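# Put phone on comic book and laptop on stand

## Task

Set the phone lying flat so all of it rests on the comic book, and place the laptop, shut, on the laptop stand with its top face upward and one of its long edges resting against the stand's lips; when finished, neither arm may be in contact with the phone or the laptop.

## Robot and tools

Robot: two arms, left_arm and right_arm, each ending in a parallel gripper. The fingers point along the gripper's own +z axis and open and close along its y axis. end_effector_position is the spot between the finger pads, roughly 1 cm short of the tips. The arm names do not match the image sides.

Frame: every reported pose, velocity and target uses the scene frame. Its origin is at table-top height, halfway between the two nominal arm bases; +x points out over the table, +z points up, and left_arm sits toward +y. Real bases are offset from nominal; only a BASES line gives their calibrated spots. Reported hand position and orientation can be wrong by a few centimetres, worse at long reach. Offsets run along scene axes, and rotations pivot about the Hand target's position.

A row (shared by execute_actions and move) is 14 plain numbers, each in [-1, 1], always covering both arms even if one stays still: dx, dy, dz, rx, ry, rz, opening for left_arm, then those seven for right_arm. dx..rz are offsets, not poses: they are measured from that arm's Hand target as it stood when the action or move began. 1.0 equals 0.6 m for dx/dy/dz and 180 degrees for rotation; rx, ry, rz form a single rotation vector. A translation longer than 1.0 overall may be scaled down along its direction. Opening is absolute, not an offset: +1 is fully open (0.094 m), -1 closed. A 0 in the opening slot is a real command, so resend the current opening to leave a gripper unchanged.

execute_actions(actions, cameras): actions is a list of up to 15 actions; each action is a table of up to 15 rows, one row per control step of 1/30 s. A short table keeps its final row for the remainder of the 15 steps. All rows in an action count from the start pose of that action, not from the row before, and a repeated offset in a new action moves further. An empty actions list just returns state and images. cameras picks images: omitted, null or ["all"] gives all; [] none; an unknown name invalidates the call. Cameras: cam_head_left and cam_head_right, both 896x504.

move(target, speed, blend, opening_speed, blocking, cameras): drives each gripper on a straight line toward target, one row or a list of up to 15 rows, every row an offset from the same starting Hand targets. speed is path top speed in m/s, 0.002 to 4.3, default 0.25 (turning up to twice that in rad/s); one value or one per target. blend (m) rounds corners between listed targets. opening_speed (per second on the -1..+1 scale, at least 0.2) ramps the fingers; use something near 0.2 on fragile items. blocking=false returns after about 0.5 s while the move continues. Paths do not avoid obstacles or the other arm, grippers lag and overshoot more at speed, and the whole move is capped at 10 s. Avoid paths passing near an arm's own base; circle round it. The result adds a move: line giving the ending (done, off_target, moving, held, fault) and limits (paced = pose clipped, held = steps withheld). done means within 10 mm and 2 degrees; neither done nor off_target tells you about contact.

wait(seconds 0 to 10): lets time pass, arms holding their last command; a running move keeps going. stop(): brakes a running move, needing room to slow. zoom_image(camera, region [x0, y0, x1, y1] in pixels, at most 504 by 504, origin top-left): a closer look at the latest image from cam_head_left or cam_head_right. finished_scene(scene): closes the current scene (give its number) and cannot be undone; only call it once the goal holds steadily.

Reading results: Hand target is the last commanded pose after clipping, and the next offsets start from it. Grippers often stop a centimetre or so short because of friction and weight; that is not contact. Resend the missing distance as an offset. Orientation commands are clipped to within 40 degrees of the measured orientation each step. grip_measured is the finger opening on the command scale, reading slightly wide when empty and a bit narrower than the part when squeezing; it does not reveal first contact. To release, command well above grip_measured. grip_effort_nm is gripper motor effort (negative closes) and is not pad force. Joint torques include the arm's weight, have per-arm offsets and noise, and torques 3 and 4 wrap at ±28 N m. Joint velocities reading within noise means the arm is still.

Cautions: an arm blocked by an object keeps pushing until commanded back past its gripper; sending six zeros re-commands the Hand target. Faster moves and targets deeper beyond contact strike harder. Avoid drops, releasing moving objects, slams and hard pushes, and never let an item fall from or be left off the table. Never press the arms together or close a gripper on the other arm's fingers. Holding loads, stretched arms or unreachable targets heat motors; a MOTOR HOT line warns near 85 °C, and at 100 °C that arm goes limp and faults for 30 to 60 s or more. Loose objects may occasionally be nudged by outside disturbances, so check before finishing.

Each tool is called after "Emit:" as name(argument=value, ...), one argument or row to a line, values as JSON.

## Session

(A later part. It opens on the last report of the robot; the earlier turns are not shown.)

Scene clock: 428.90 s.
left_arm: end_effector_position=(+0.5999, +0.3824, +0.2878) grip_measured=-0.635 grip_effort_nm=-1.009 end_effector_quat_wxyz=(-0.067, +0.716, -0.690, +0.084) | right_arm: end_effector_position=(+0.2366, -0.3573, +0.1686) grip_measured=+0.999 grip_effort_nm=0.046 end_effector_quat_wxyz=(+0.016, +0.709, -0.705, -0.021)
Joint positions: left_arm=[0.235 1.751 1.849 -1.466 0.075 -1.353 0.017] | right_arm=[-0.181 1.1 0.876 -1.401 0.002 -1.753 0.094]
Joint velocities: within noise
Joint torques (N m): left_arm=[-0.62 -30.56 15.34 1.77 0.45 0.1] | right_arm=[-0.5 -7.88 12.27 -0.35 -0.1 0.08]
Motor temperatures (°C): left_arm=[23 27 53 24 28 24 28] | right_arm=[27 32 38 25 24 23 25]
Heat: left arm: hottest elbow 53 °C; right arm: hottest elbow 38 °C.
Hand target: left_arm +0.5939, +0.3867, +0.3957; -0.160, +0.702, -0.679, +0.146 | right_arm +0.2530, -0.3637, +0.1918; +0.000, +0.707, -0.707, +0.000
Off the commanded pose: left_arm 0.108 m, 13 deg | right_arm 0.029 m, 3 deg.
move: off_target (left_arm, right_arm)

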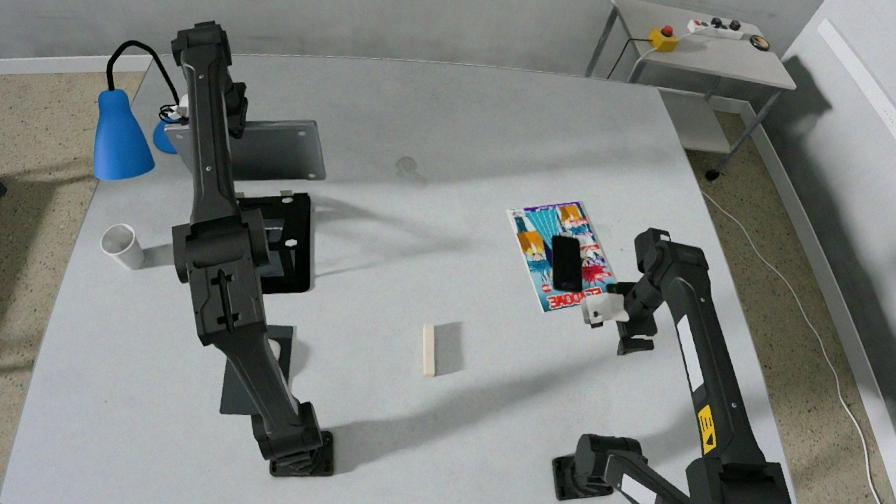

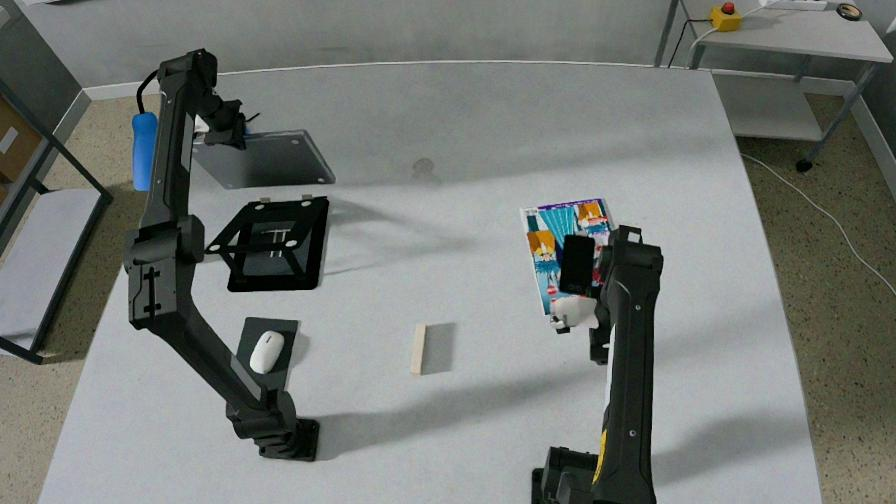

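Emit:
move(
  target=[-0.083,0.0,-0.12,0.0,0.0,0.0,-0.9,0.0,0.0,0.0,0,0,0,1],
  speed=0.12,
)

Emit:
zoom_image(
  camera="cam_head_left",
  region=[150, 100, 350, 300],
)

Emit:
zoom_image(
  camera="cam_head_right",
  region=[170, 100, 370, 300],
)

Scene clock: 433.87 s.
left_arm: end_effector_position=(+0.5425, +0.3802, +0.2420) grip_measured=-0.635 grip_effort_nm=-1.009 end_effector_quat_wxyz=(-0.081, +0.715, -0.687, +0.097) | right_arm: end_effector_position=(+0.2366, -0.3573, +0.1686) grip_measured=+0.999 grip_effort_nm=0.042 end_effector_quat_wxyz=(+0.016, +0.709, -0.705, -0.021)
Joint positions: left_arm=[0.263 1.574 1.499 -1.258 0.088 -1.329 0.017] | right_arm=[-0.181 1.1 0.876 -1.401 0.002 -1.753 0.094]
Joint velocities: within noise
Joint torques (N m): left_arm=[0.09 -25.58 14.41 2 0.44 0.11] | right_arm=[-0.44 -7.88 12.25 -0.34 -0.11 0.09]
Motor temperatures (°C): left_arm=[23 29 51 24 28 24 28] | right_arm=[27 32 39 25 24 23 25]
Heat: left arm: hottest elbow 51 °C; right arm: hottest elbow 39 °C.
Hand target: left_arm +0.5442, +0.3868, +0.3235; -0.159, +0.702, -0.679, +0.146 | right_arm +0.2530, -0.3637, +0.1918; +0.000, +0.707, -0.707, +0.000
Off the commanded pose: left_arm 0.082 m, 11 deg | right_arm 0.029 m, 3 deg.
move: off_target (left_arm, right_arm)

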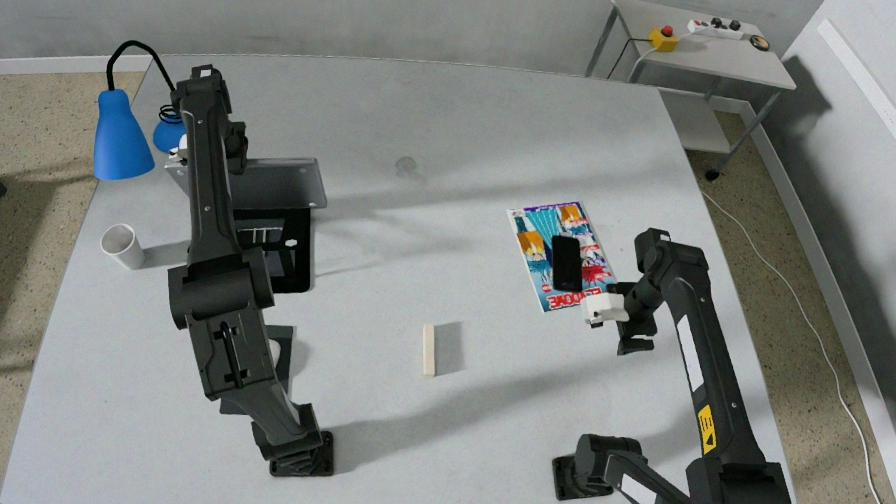

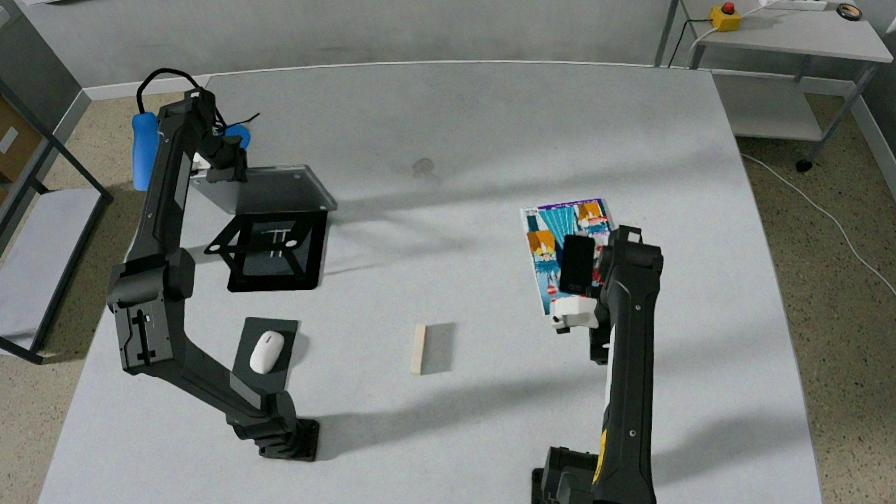

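Scaled by 2.520.

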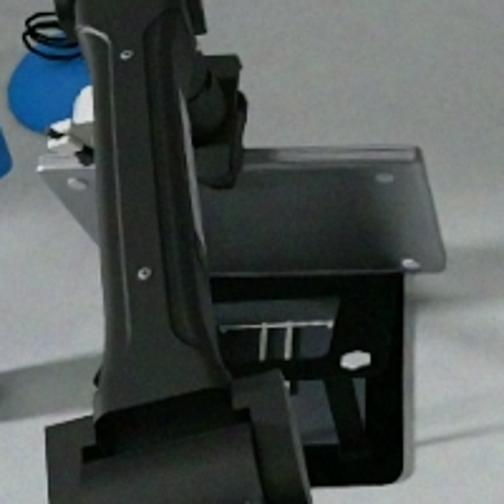

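Scaled by 2.520.

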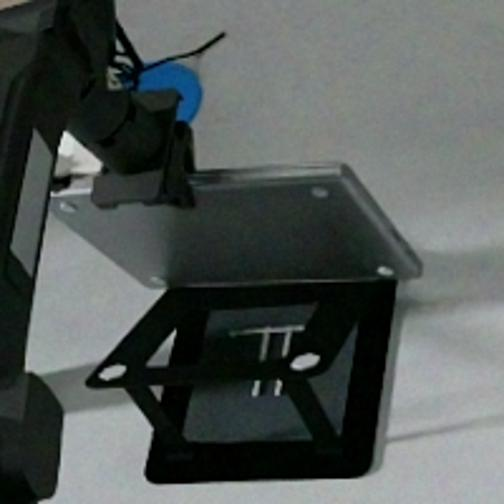

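Emit:
move(
  target=[-0.085,0.0,-0.09,0.009,-0.11,0.0,-0.9,0.0,0.0,0.0,0,0,0,1],
  speed=0.1,
)

Emit:
zoom_image(
  camera="cam_head_left",
  region=[150, 120, 350, 320],
)

Emit:
zoom_image(
  camera="cam_head_right",
  region=[170, 120, 370, 320],
)

Scene clock: 446.20 s.
left_arm: end_effector_position=(+0.4844, +0.3768, +0.2093) grip_measured=-0.635 grip_effort_nm=-1.009 end_effector_quat_wxyz=(-0.215, +0.689, -0.656, +0.222) | right_arm: end_effector_position=(+0.2366, -0.3573, +0.1686) grip_measured=+0.999 grip_effort_nm=0.042 end_effector_quat_wxyz=(+0.016, +0.709, -0.705, -0.021)
Joint positions: left_arm=[0.333 1.25 0.981 -0.702 0.203 -1.322 0.017] | right_arm=[-0.181 1.1 0.876 -1.401 0.002 -1.753 0.094]
Joint velocities: within noise
Joint torques (N m): left_arm=[0.03 -18.26 13.93 2.95 0.41 0.15] | right_arm=[-0.32 -7.77 12.27 -0.35 -0.1 0.09]
Motor temperatures (°C): left_arm=[23 31 49 24 27 24 28] | right_arm=[27 32 39 25 24 23 25]
Heat: left arm: hottest elbow 49 °C; right arm: hottest elbow 39 °C.
Hand target: left_arm +0.4932, +0.3868, +0.2697; -0.284, +0.664, -0.643, +0.255 | right_arm +0.2530, -0.3637, +0.1918; +0.000, +0.707, -0.707, +0.000
Off the commanded pose: left_arm 0.062 m, 9 deg | right_arm 0.029 m, 3 deg.
move: off_target (left_arm, right_arm)

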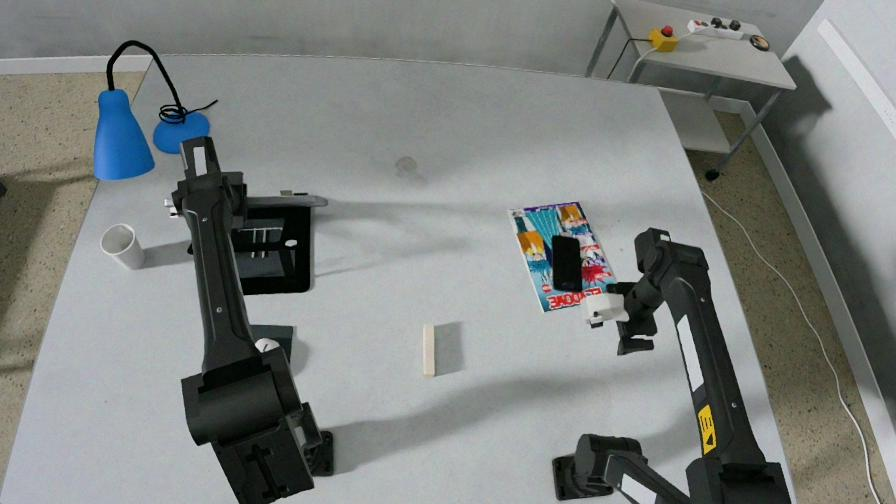

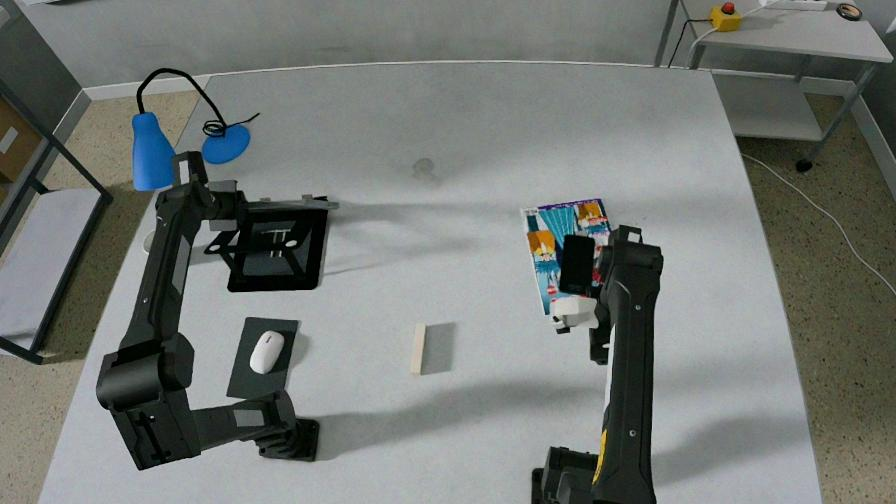

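Scaled by 2.520.

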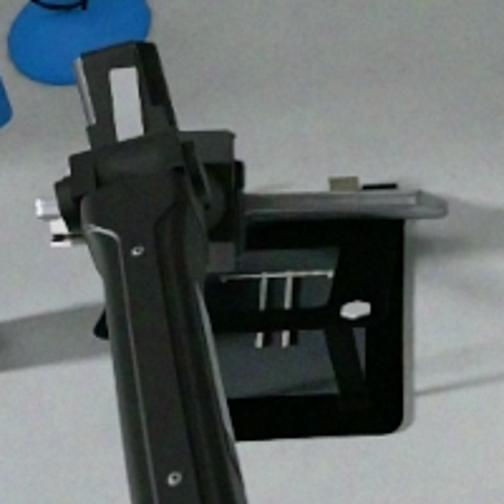

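Scaled by 2.520.

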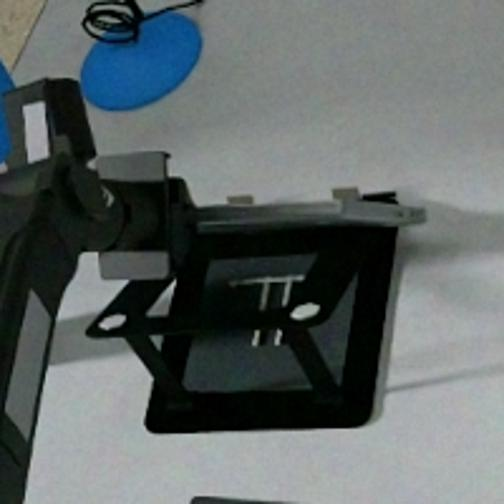

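Emit:
move(
  target=[-0.035,0.0,-0.125,0.01,-0.115,0.0,-0.9,0.0,0.0,0.0,0,0,0,1],
  speed=0.1,
)

Emit:
zoom_image(
  camera="cam_head_left",
  region=[150, 140, 350, 340],
)

Emit:
zoom_image(
  camera="cam_head_right",
  region=[170, 140, 370, 340],
)

Scene clock: 453.07 s.
left_arm: end_effector_position=(+0.4580, +0.3737, +0.1485) grip_measured=-0.636 grip_effort_nm=-1.009 end_effector_quat_wxyz=(-0.346, +0.636, -0.602, +0.337) | right_arm: end_effector_position=(+0.2366, -0.3573, +0.1686) grip_measured=+0.999 grip_effort_nm=0.042 end_effector_quat_wxyz=(+0.016, +0.709, -0.705, -0.021)
Joint positions: left_arm=[0.39 1.174 0.546 0.033 0.318 -1.376 0.017] | right_arm=[-0.181 1.1 0.876 -1.401 0.002 -1.753 0.094]
Joint velocities: within noise
Joint torques (N m): left_arm=[0.21 -12.57 12.29 4.31 0.41 0.16] | right_arm=[-0.32 -7.88 12.27 -0.36 -0.1 0.08]
Motor temperatures (°C): left_arm=[23 30 47 24 27 24 29] | right_arm=[27 32 40 25 24 23 25]
Heat: left arm: hottest elbow 47 °C; right arm: hottest elbow 40 °C.
Hand target: left_arm +0.4722, +0.3867, +0.1946; -0.405, +0.603, -0.586, +0.360 | right_arm +0.2530, -0.3637, +0.1918; +0.000, +0.707, -0.707, +0.000
Off the commanded pose: left_arm 0.050 m, 8 deg | right_arm 0.029 m, 3 deg.
move: off_target (left_arm, right_arm)

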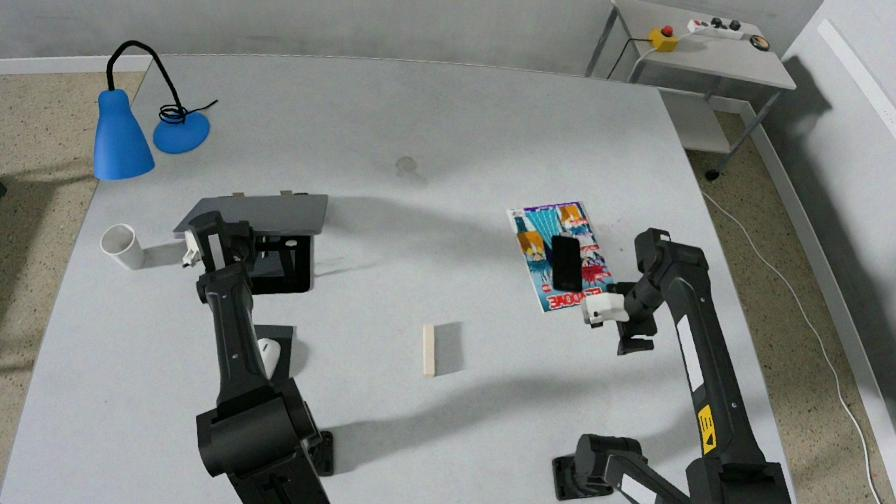

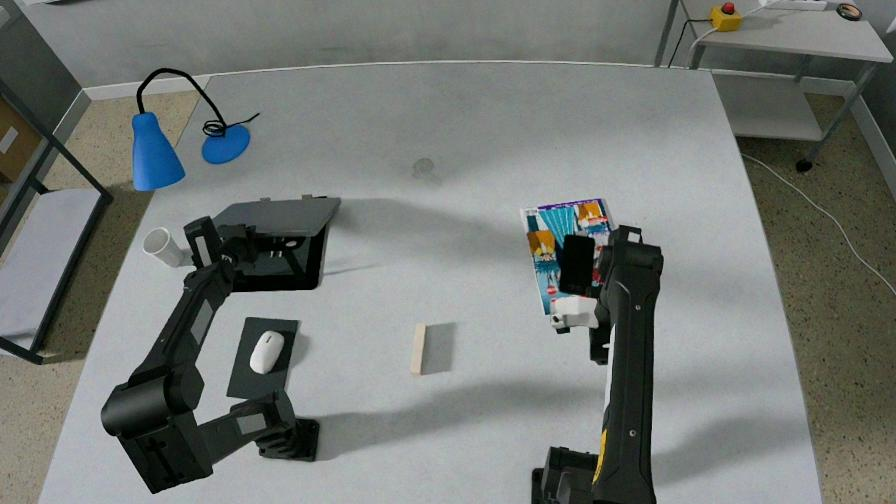

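Scaled by 2.520.

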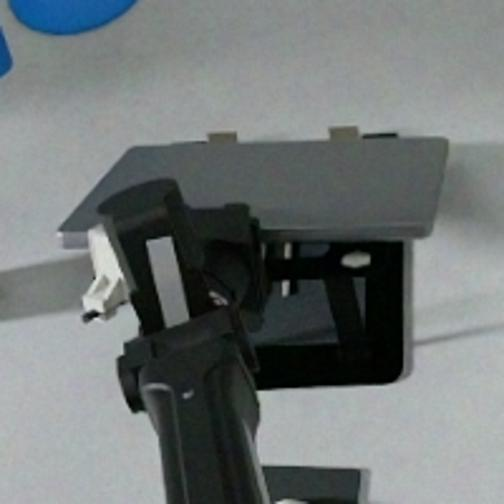

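Scaled by 2.520.

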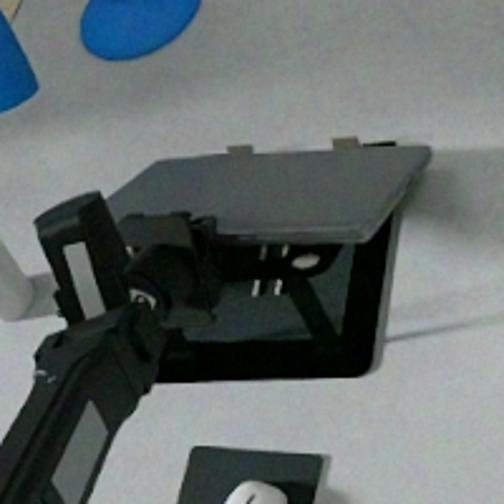

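Emit:
move(
  target=[0.025,0.0,-0.07,0.0,-0.01,0.0,-0.9,0.0,0.0,0.0,0,0,0,1],
  speed=0.08,
)

Emit:
zoom_image(
  camera="cam_head_left",
  region=[150, 140, 350, 340],
)

Emit:
zoom_image(
  camera="cam_head_right",
  region=[170, 140, 370, 340],
)

Scene clock: 458.43 s.
left_arm: end_effector_position=(+0.4753, +0.3812, +0.1485) grip_measured=-0.636 grip_effort_nm=-1.009 end_effector_quat_wxyz=(-0.388, +0.618, -0.578, +0.366) | right_arm: end_effector_position=(+0.2366, -0.3573, +0.1686) grip_measured=+0.999 grip_effort_nm=0.046 end_effector_quat_wxyz=(+0.016, +0.709, -0.705, -0.021)
Joint positions: left_arm=[0.39 1.249 0.519 0.259 0.319 -1.416 0.017] | right_arm=[-0.181 1.1 0.876 -1.401 0.002 -1.753 0.094]
Joint velocities: within noise
Joint torques (N m): left_arm=[-1.32 -5.77 10.17 4.67 0.02 0.34] | right_arm=[-0.44 -7.82 12.29 -0.34 -0.1 0.08]
Motor temperatures (°C): left_arm=[23 30 46 24 27 24 29] | right_arm=[27 32 40 25 24 23 25]
Heat: left arm: hottest elbow 46 °C; right arm: hottest elbow 40 °C.
Hand target: left_arm +0.4873, +0.3867, +0.1528; -0.414, +0.597, -0.579, +0.369 | right_arm +0.2530, -0.3637, +0.1918; +0.000, +0.707, -0.707, +0.000
Off the commanded pose: left_arm 0.014 m, 4 deg | right_arm 0.029 m, 3 deg.
move: off_target (left_arm, right_arm)

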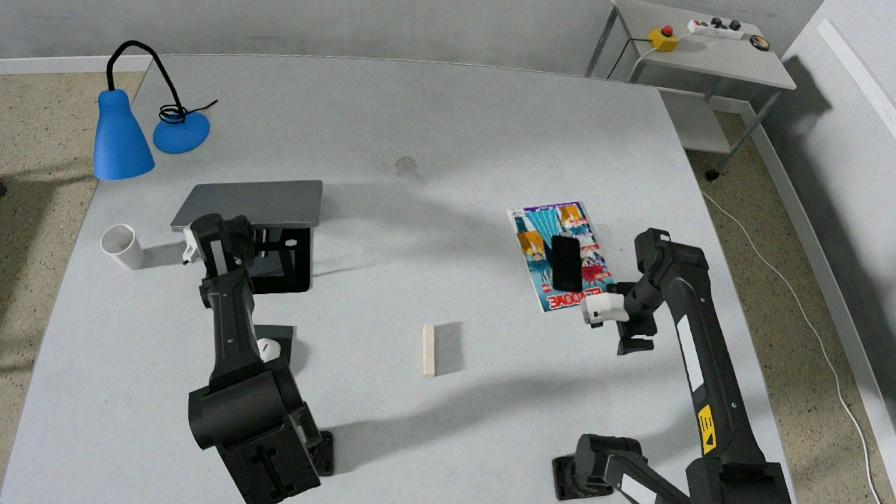

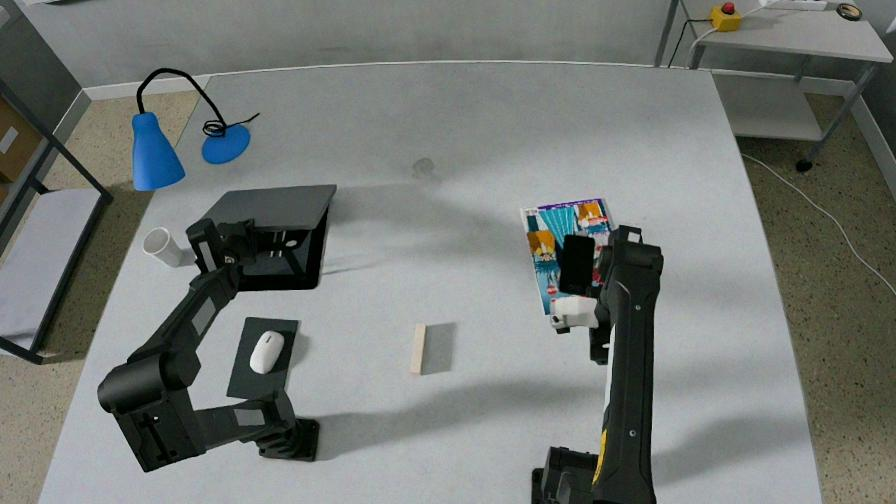

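Scaled by 2.520.

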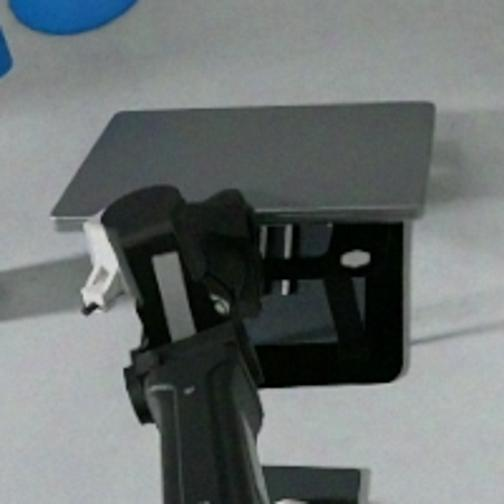

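Scaled by 2.520.

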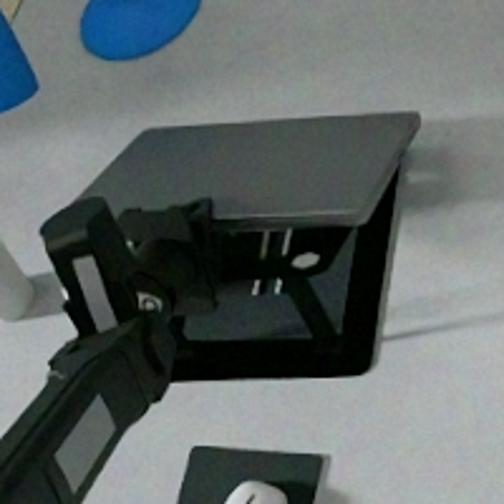

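Emit:
move(
  target=[
    [0.0,0.0,0.08,0.0,0.0,0.0,-0.9,0.0,0.0,0.0,0,0,0,1],
    [-0.085,0.0,0.08,-0.008,0.1,0.0,-0.9,0.0,0.0,0.0,0,0,0,1],
  ],
  speed=0.1,
)

Emit:
zoom_image(
  camera="cam_head_left",
  region=[150, 140, 350, 340],
)

Emit:
zoom_image(
  camera="cam_head_right",
  region=[170, 140, 370, 340],
)

Scene clock: 467.03 s.
left_arm: end_effector_position=(+0.4247, +0.3704, +0.1574) grip_measured=-0.637 grip_effort_nm=-1.009 end_effector_quat_wxyz=(-0.278, +0.663, -0.639, +0.275) | right_arm: end_effector_position=(+0.2366, -0.3573, +0.1686) grip_measured=+0.999 grip_effort_nm=0.042 end_effector_quat_wxyz=(+0.016, +0.709, -0.705, -0.021)
Joint positions: left_arm=[0.405 1.079 0.63 -0.363 0.292 -1.29 0.017] | right_arm=[-0.181 1.1 0.876 -1.401 0.002 -1.753 0.094]
Joint velocities: within noise
Joint torques (N m): left_arm=[-0.03 -9.93 17.29 0.32 -0.07 0.18] | right_arm=[-0.32 -7.88 12.27 -0.32 -0.1 0.08]
Motor temperatures (°C): left_arm=[23 29 44 24 27 24 29] | right_arm=[27 32 41 25 24 23 25]
Heat: left arm: hottest elbow 44 °C; right arm: hottest elbow 41 °C.
Hand target: left_arm +0.4363, +0.3867, +0.2007; -0.311, +0.653, -0.632, +0.279 | right_arm +0.2530, -0.3637, +0.1918; +0.000, +0.707, -0.707, +0.000
Off the commanded pose: left_arm 0.048 m, 4 deg | right_arm 0.029 m, 3 deg.
move: off_target (left_arm, right_arm)

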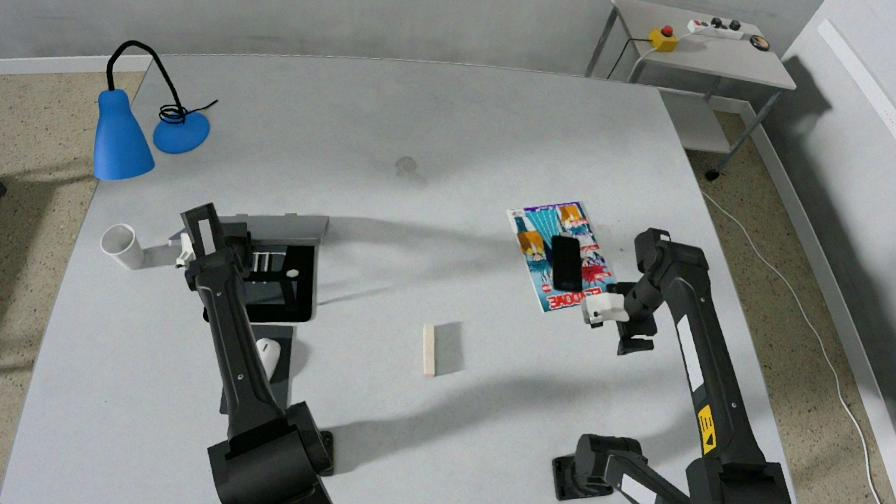

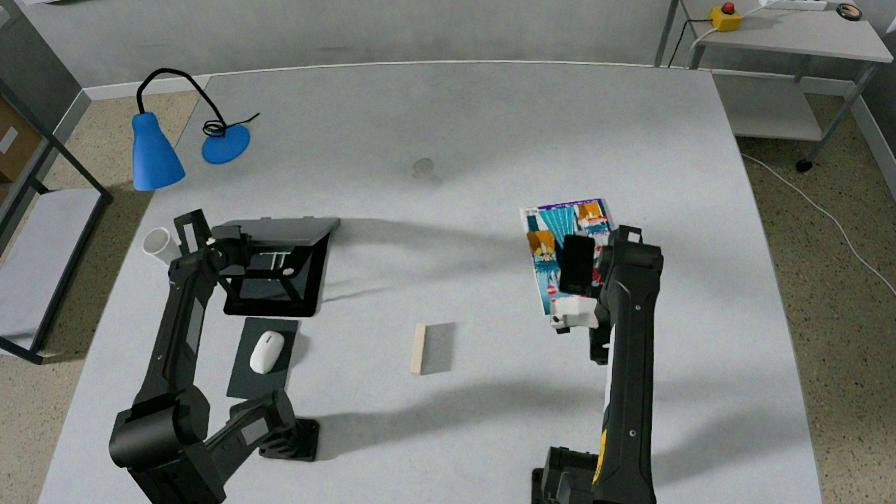

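Scaled by 2.520.

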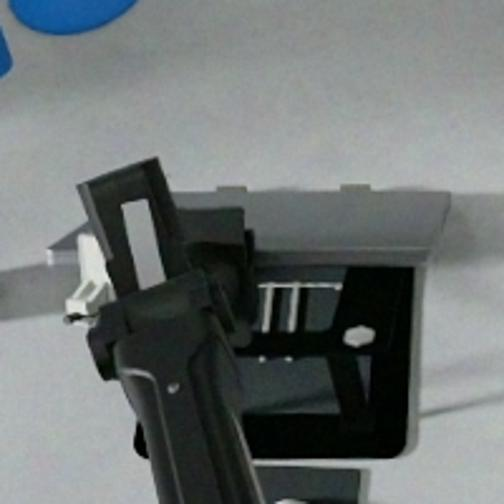

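Scaled by 2.520.

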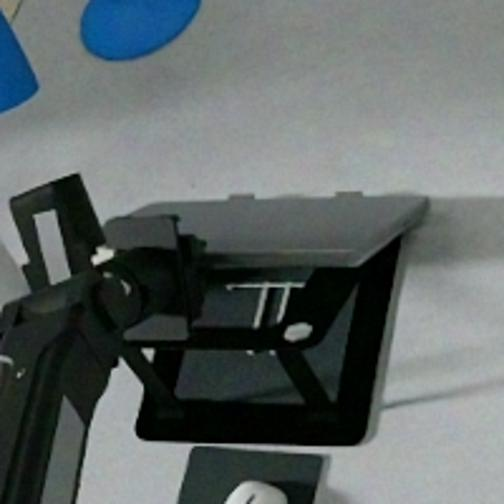

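Emit:
move(
  target=[-0.035,0.0,-0.085,0.005,-0.06,0.0,-0.9,0.0,0.0,0.0,0,0,0,1],
  speed=0.08,
)

Emit:
zoom_image(
  camera="cam_head_left",
  region=[150, 140, 350, 340],
)

Emit:
zoom_image(
  camera="cam_head_right",
  region=[170, 140, 370, 340],
)

Scene clock: 475.70 s.
left_arm: end_effector_position=(+0.4180, +0.3761, +0.1417) grip_measured=-0.637 grip_effort_nm=-1.013 end_effector_quat_wxyz=(-0.345, +0.633, -0.608, +0.332) | right_arm: end_effector_position=(+0.2366, -0.3573, +0.1686) grip_measured=+0.999 grip_effort_nm=0.037 end_effector_quat_wxyz=(+0.016, +0.709, -0.705, -0.021)
Joint positions: left_arm=[0.457 1.072 0.465 -0.013 0.371 -1.318 0.017] | right_arm=[-0.181 1.1 0.876 -1.401 0.002 -1.753 0.094]
Joint velocities: within noise
Joint torques (N m): left_arm=[1.03 -8.41 8.51 3.36 0.27 0.27] | right_arm=[-0.38 -7.94 12.26 -0.35 -0.1 0.08]
Motor temperatures (°C): left_arm=[23 29 44 24 27 24 29] | right_arm=[27 32 41 25 24 23 25]
Heat: left arm: hottest elbow 44 °C; right arm: hottest elbow 41 °C.
Hand target: left_arm +0.4152, +0.3868, +0.1498; -0.374, +0.621, -0.602, +0.334 | right_arm +0.2530, -0.3637, +0.1918; +0.000, +0.707, -0.707, +0.000
Off the commanded pose: left_arm 0.014 m, 4 deg | right_arm 0.029 m, 3 deg.
move: off_target (left_arm, right_arm)

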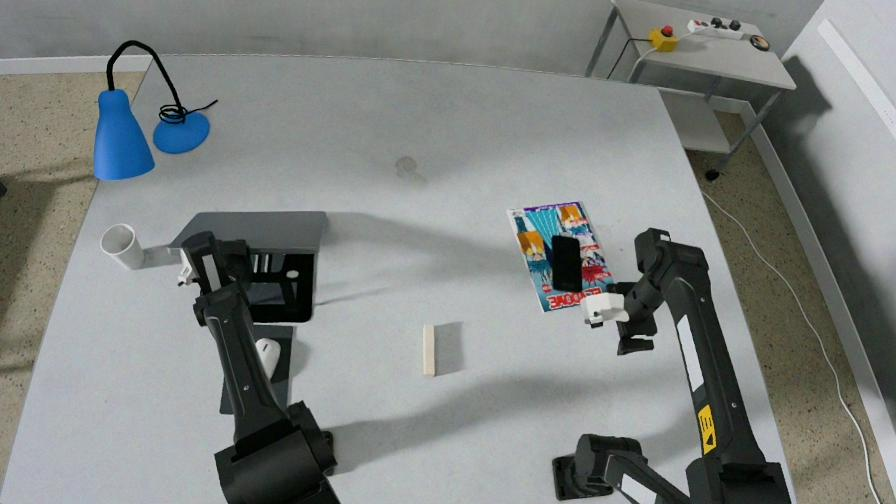

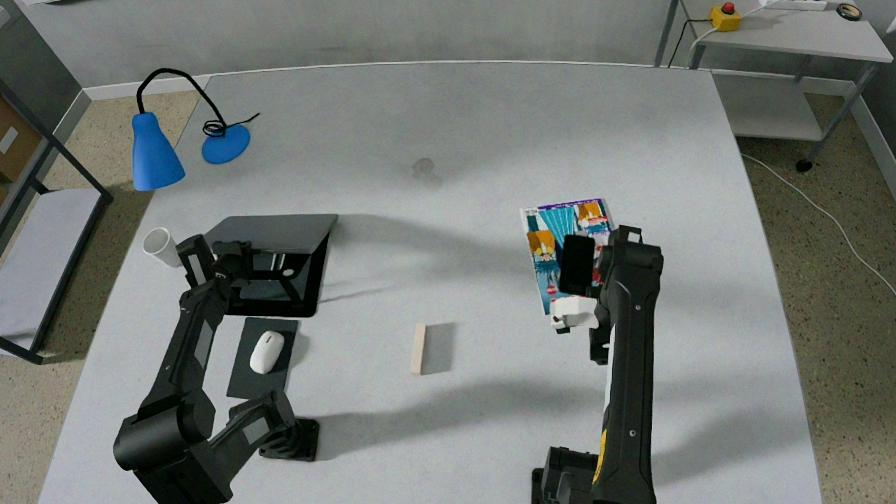

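Scaled by 2.520.

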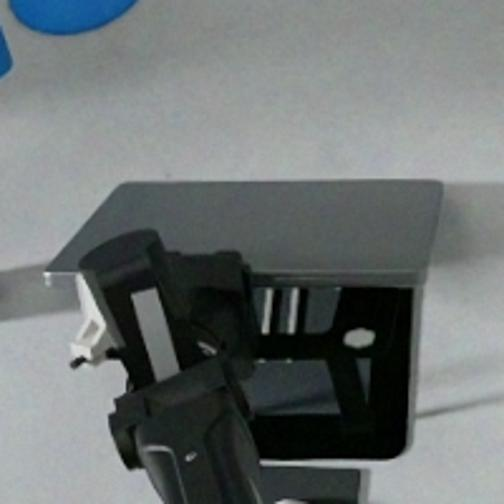

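Scaled by 2.520.

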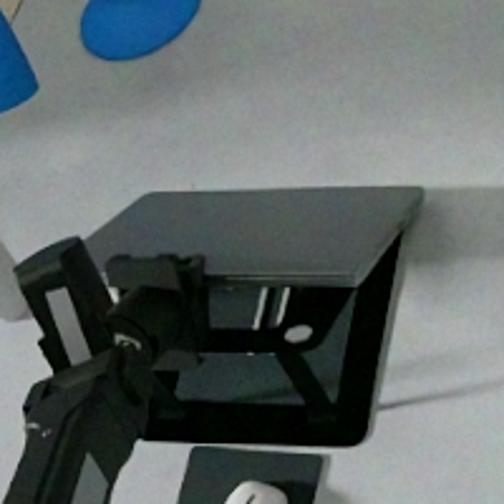

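Emit:
move(
  target=[-0.025,0.0,0.02,-0.004,0.045,0.0,-0.9,0.0,0.0,0.0,0,0,0,1],
  speed=0.08,
)

Emit:
zoom_image(
  camera="cam_head_left",
  region=[150, 140, 350, 340],
)

Emit:
zoom_image(
  camera="cam_head_right",
  region=[170, 140, 370, 340],
)

Scene clock: 483.70 s.
left_arm: end_effector_position=(+0.3939, +0.3738, +0.1367) grip_measured=-0.636 grip_effort_nm=-1.009 end_effector_quat_wxyz=(-0.309, +0.652, -0.625, +0.299) | right_arm: end_effector_position=(+0.2366, -0.3573, +0.1686) grip_measured=+0.999 grip_effort_nm=0.037 end_effector_quat_wxyz=(+0.016, +0.709, -0.705, -0.021)
Joint positions: left_arm=[0.474 1.008 0.481 -0.211 0.355 -1.269 0.017] | right_arm=[-0.181 1.1 0.876 -1.401 0.002 -1.753 0.094]
Joint velocities: within noise
Joint torques (N m): left_arm=[0.32 -8.06 15.24 -0.17 -0.09 0.29] | right_arm=[-0.5 -7.94 12.26 -0.34 -0.11 0.08]
Motor temperatures (°C): left_arm=[23 28 43 24 27 24 29] | right_arm=[27 32 41 25 24 23 25]
Heat: left arm: hottest elbow 43 °C; right arm: hottest elbow 41 °C.
Hand target: left_arm +0.4001, +0.3868, +0.1616; -0.327, +0.646, -0.625, +0.293 | right_arm +0.2530, -0.3637, +0.1918; +0.000, +0.707, -0.707, +0.000
Off the commanded pose: left_arm 0.029 m, 2 deg | right_arm 0.029 m, 3 deg.
move: off_target (left_arm, right_arm)

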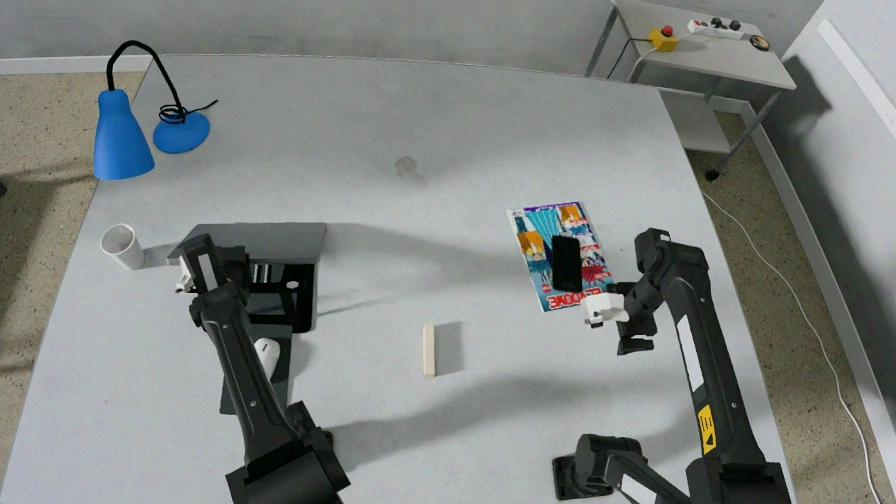

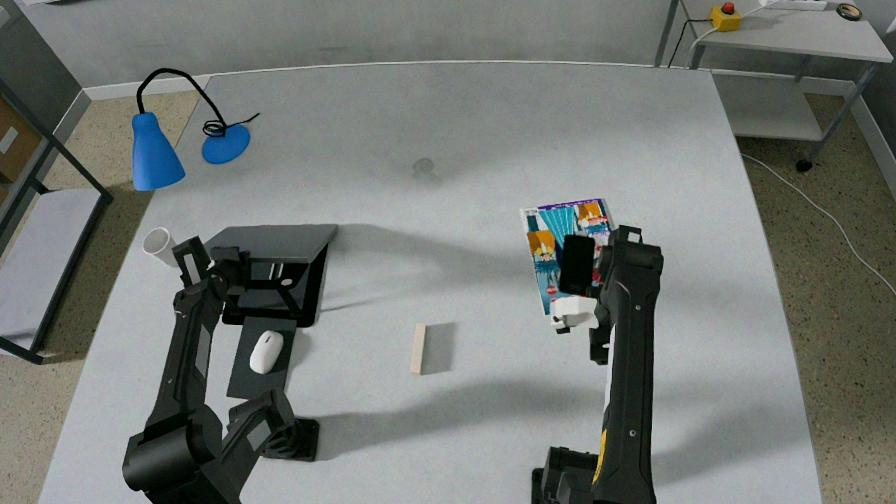

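Scaled by 2.520.

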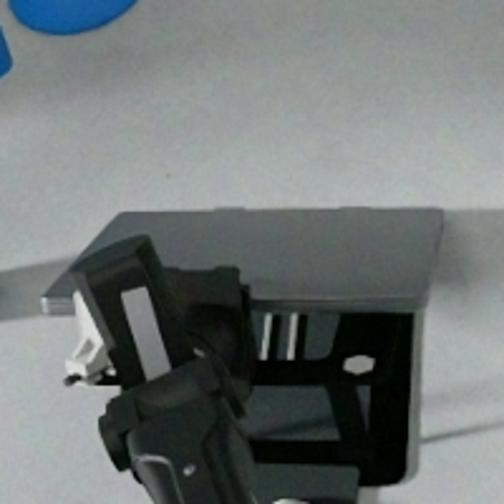

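Scaled by 2.520.

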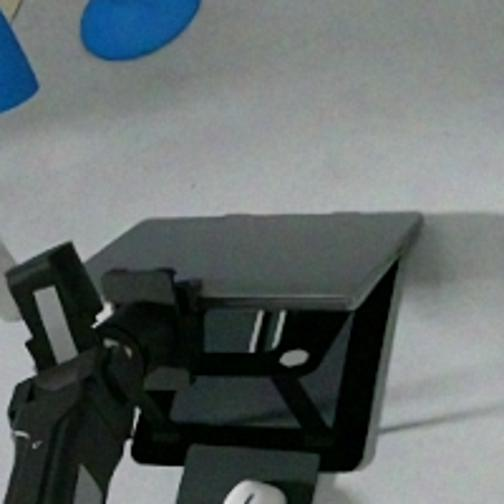

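Emit:
move(
  target=[0.0,0.0,0.0,0,0.0,0.0,-0.42,0.0,0.0,0.0,0,0,0,1],
  opening_speed=0.2,
)

Emit:
zoom_image(
  camera="cam_head_left",
  region=[150, 140, 350, 340],
)

Emit:
zoom_image(
  camera="cam_head_right",
  region=[170, 140, 370, 340],
)

Scene clock: 493.47 s.
left_arm: end_effector_position=(+0.3877, +0.3734, +0.1304) grip_measured=-0.423 grip_effort_nm=0.159 end_effector_quat_wxyz=(-0.298, +0.655, -0.633, +0.287) | right_arm: end_effector_position=(+0.2366, -0.3573, +0.1686) grip_measured=+0.999 grip_effort_nm=0.046 end_effector_quat_wxyz=(+0.016, +0.709, -0.705, -0.021)
Joint positions: left_arm=[0.478 1.007 0.482 -0.25 0.348 -1.246 0.027] | right_arm=[-0.181 1.1 0.876 -1.401 0.002 -1.753 0.094]
Joint velocities: within noise
Joint torques (N m): left_arm=[0.21 -7.82 14.99 1.14 0.2 0.07] | right_arm=[-0.44 -7.94 12.26 -0.32 -0.11 0.09]
Motor temperatures (°C): left_arm=[23 28 42 24 27 24 29] | right_arm=[27 32 42 25 24 23 25]
Heat: left arm: hottest elbow 42 °C; right arm: hottest elbow 42 °C.
Hand target: left_arm +0.4001, +0.3867, +0.1616; -0.327, +0.646, -0.625, +0.293 | right_arm +0.2530, -0.3637, +0.1918; +0.000, +0.707, -0.707, +0.000
Off the commanded pose: left_arm 0.036 m, 4 deg | right_arm 0.029 m, 3 deg.
move: off_target (left_arm, right_arm)

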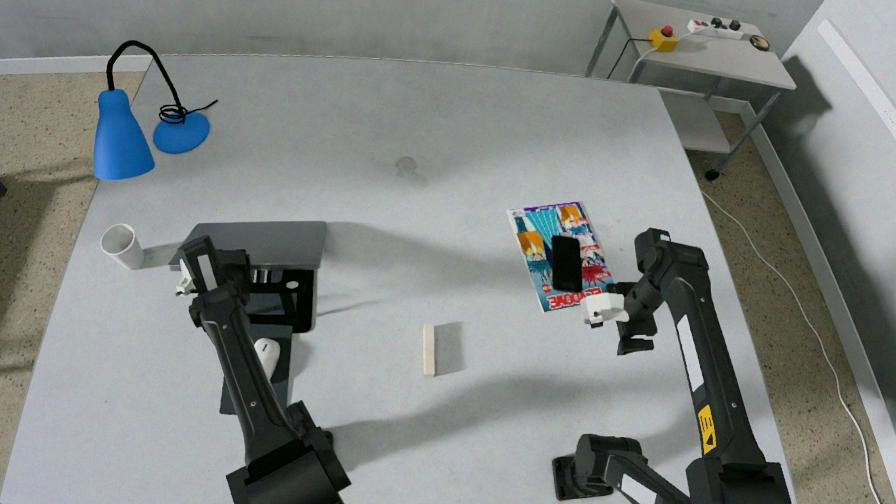

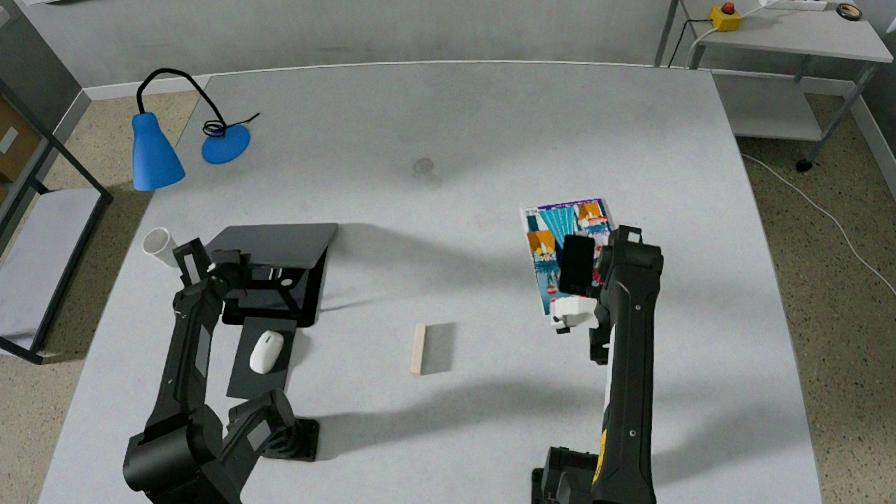

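Scaled by 2.520.

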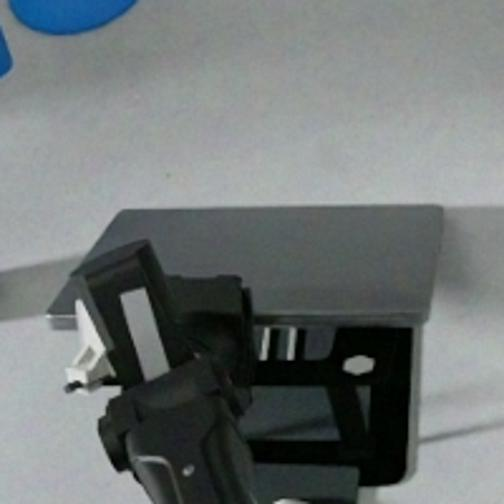

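Scaled by 2.520.

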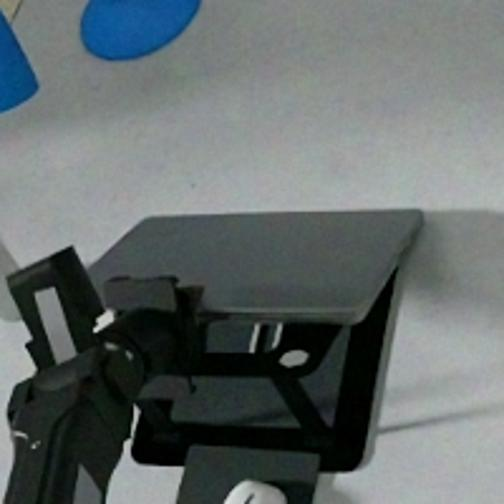

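Emit:
move(
  target=[-0.01,0.0,-0.07,0,0.0,0.0,-0.42,0.0,0.0,0.0,0,0,0,1],
  speed=0.08,
)

Emit:
zoom_image(
  camera="cam_head_left",
  region=[150, 140, 350, 340],
)

Emit:
zoom_image(
  camera="cam_head_right",
  region=[170, 140, 370, 340],
)

Scene clock: 497.60 s.
left_arm: end_effector_position=(+0.3961, +0.3800, +0.1309) grip_measured=-0.422 grip_effort_nm=0.115 end_effector_quat_wxyz=(-0.323, +0.645, -0.623, +0.301) | right_arm: end_effector_position=(+0.2366, -0.3573, +0.1686) grip_measured=+0.999 grip_effort_nm=0.046 end_effector_quat_wxyz=(+0.016, +0.709, -0.705, -0.021)
Joint positions: left_arm=[0.489 1.033 0.462 -0.14 0.363 -1.256 0.027] | right_arm=[-0.181 1.1 0.876 -1.401 0.002 -1.753 0.094]
Joint velocities: within noise
Joint torques (N m): left_arm=[0.32 -4.37 8.85 2.76 0.01 0.24] | right_arm=[-0.44 -7.88 12.29 -0.35 -0.1 0.08]
Motor temperatures (°C): left_arm=[23 27 42 24 27 24 29] | right_arm=[27 32 42 25 24 23 25]
Heat: left arm: hottest elbow 42 °C; right arm: hottest elbow 42 °C.
Hand target: left_arm +0.3942, +0.3867, +0.1196; -0.327, +0.646, -0.625, +0.293 | right_arm +0.2530, -0.3637, +0.1918; +0.000, +0.707, -0.707, +0.000
Off the commanded pose: left_arm 0.013 m, 1 deg | right_arm 0.029 m, 3 deg.
move: off_target (left_arm, right_arm)

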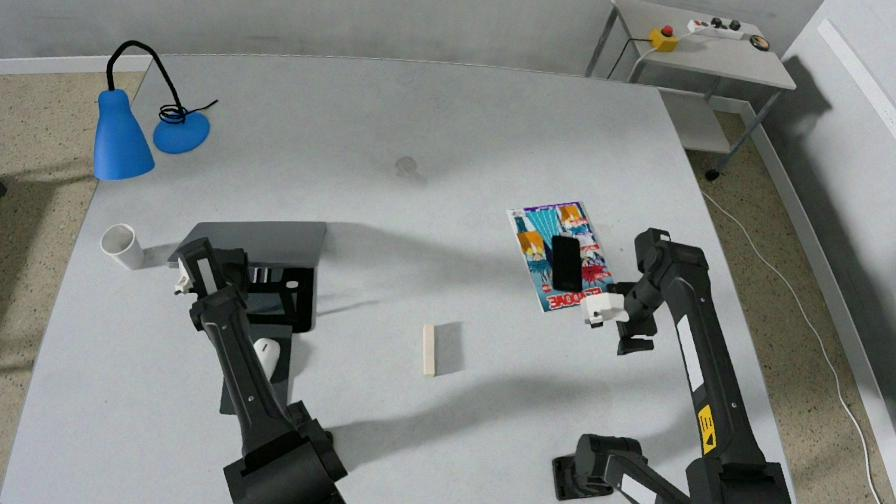

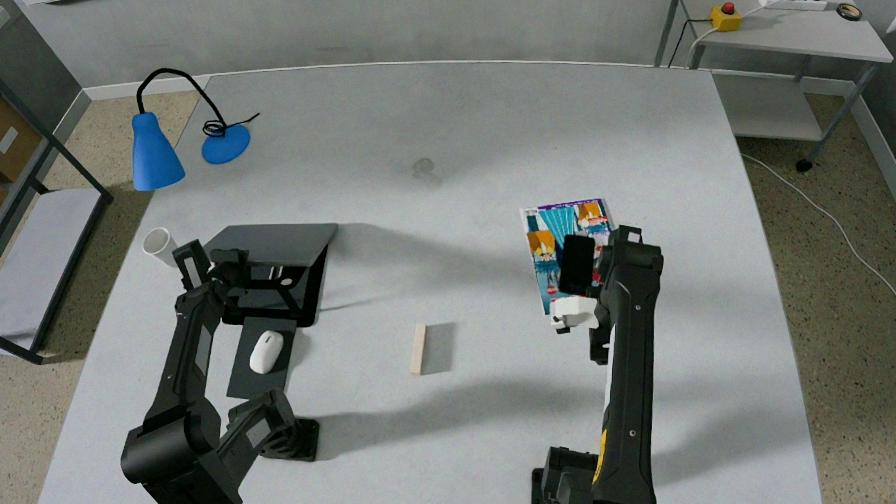

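Scaled by 2.520.

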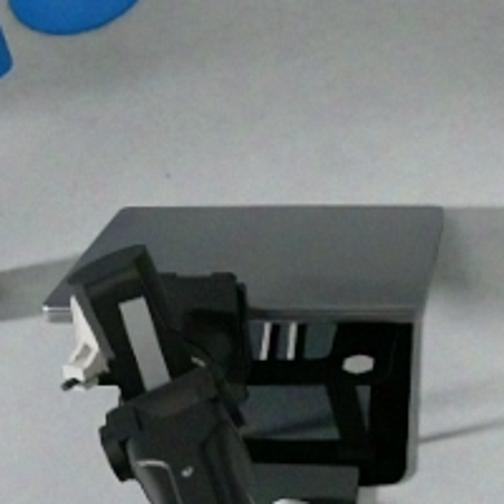

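Scaled by 2.520.

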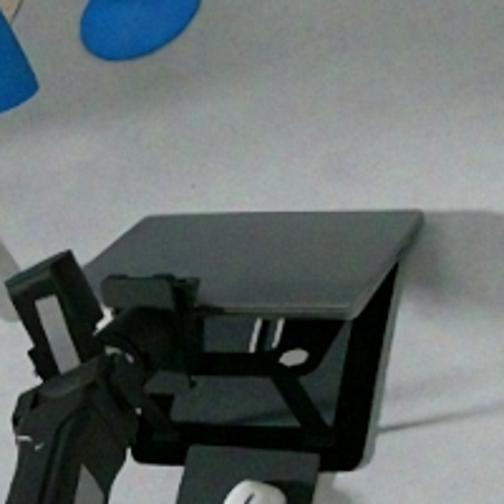

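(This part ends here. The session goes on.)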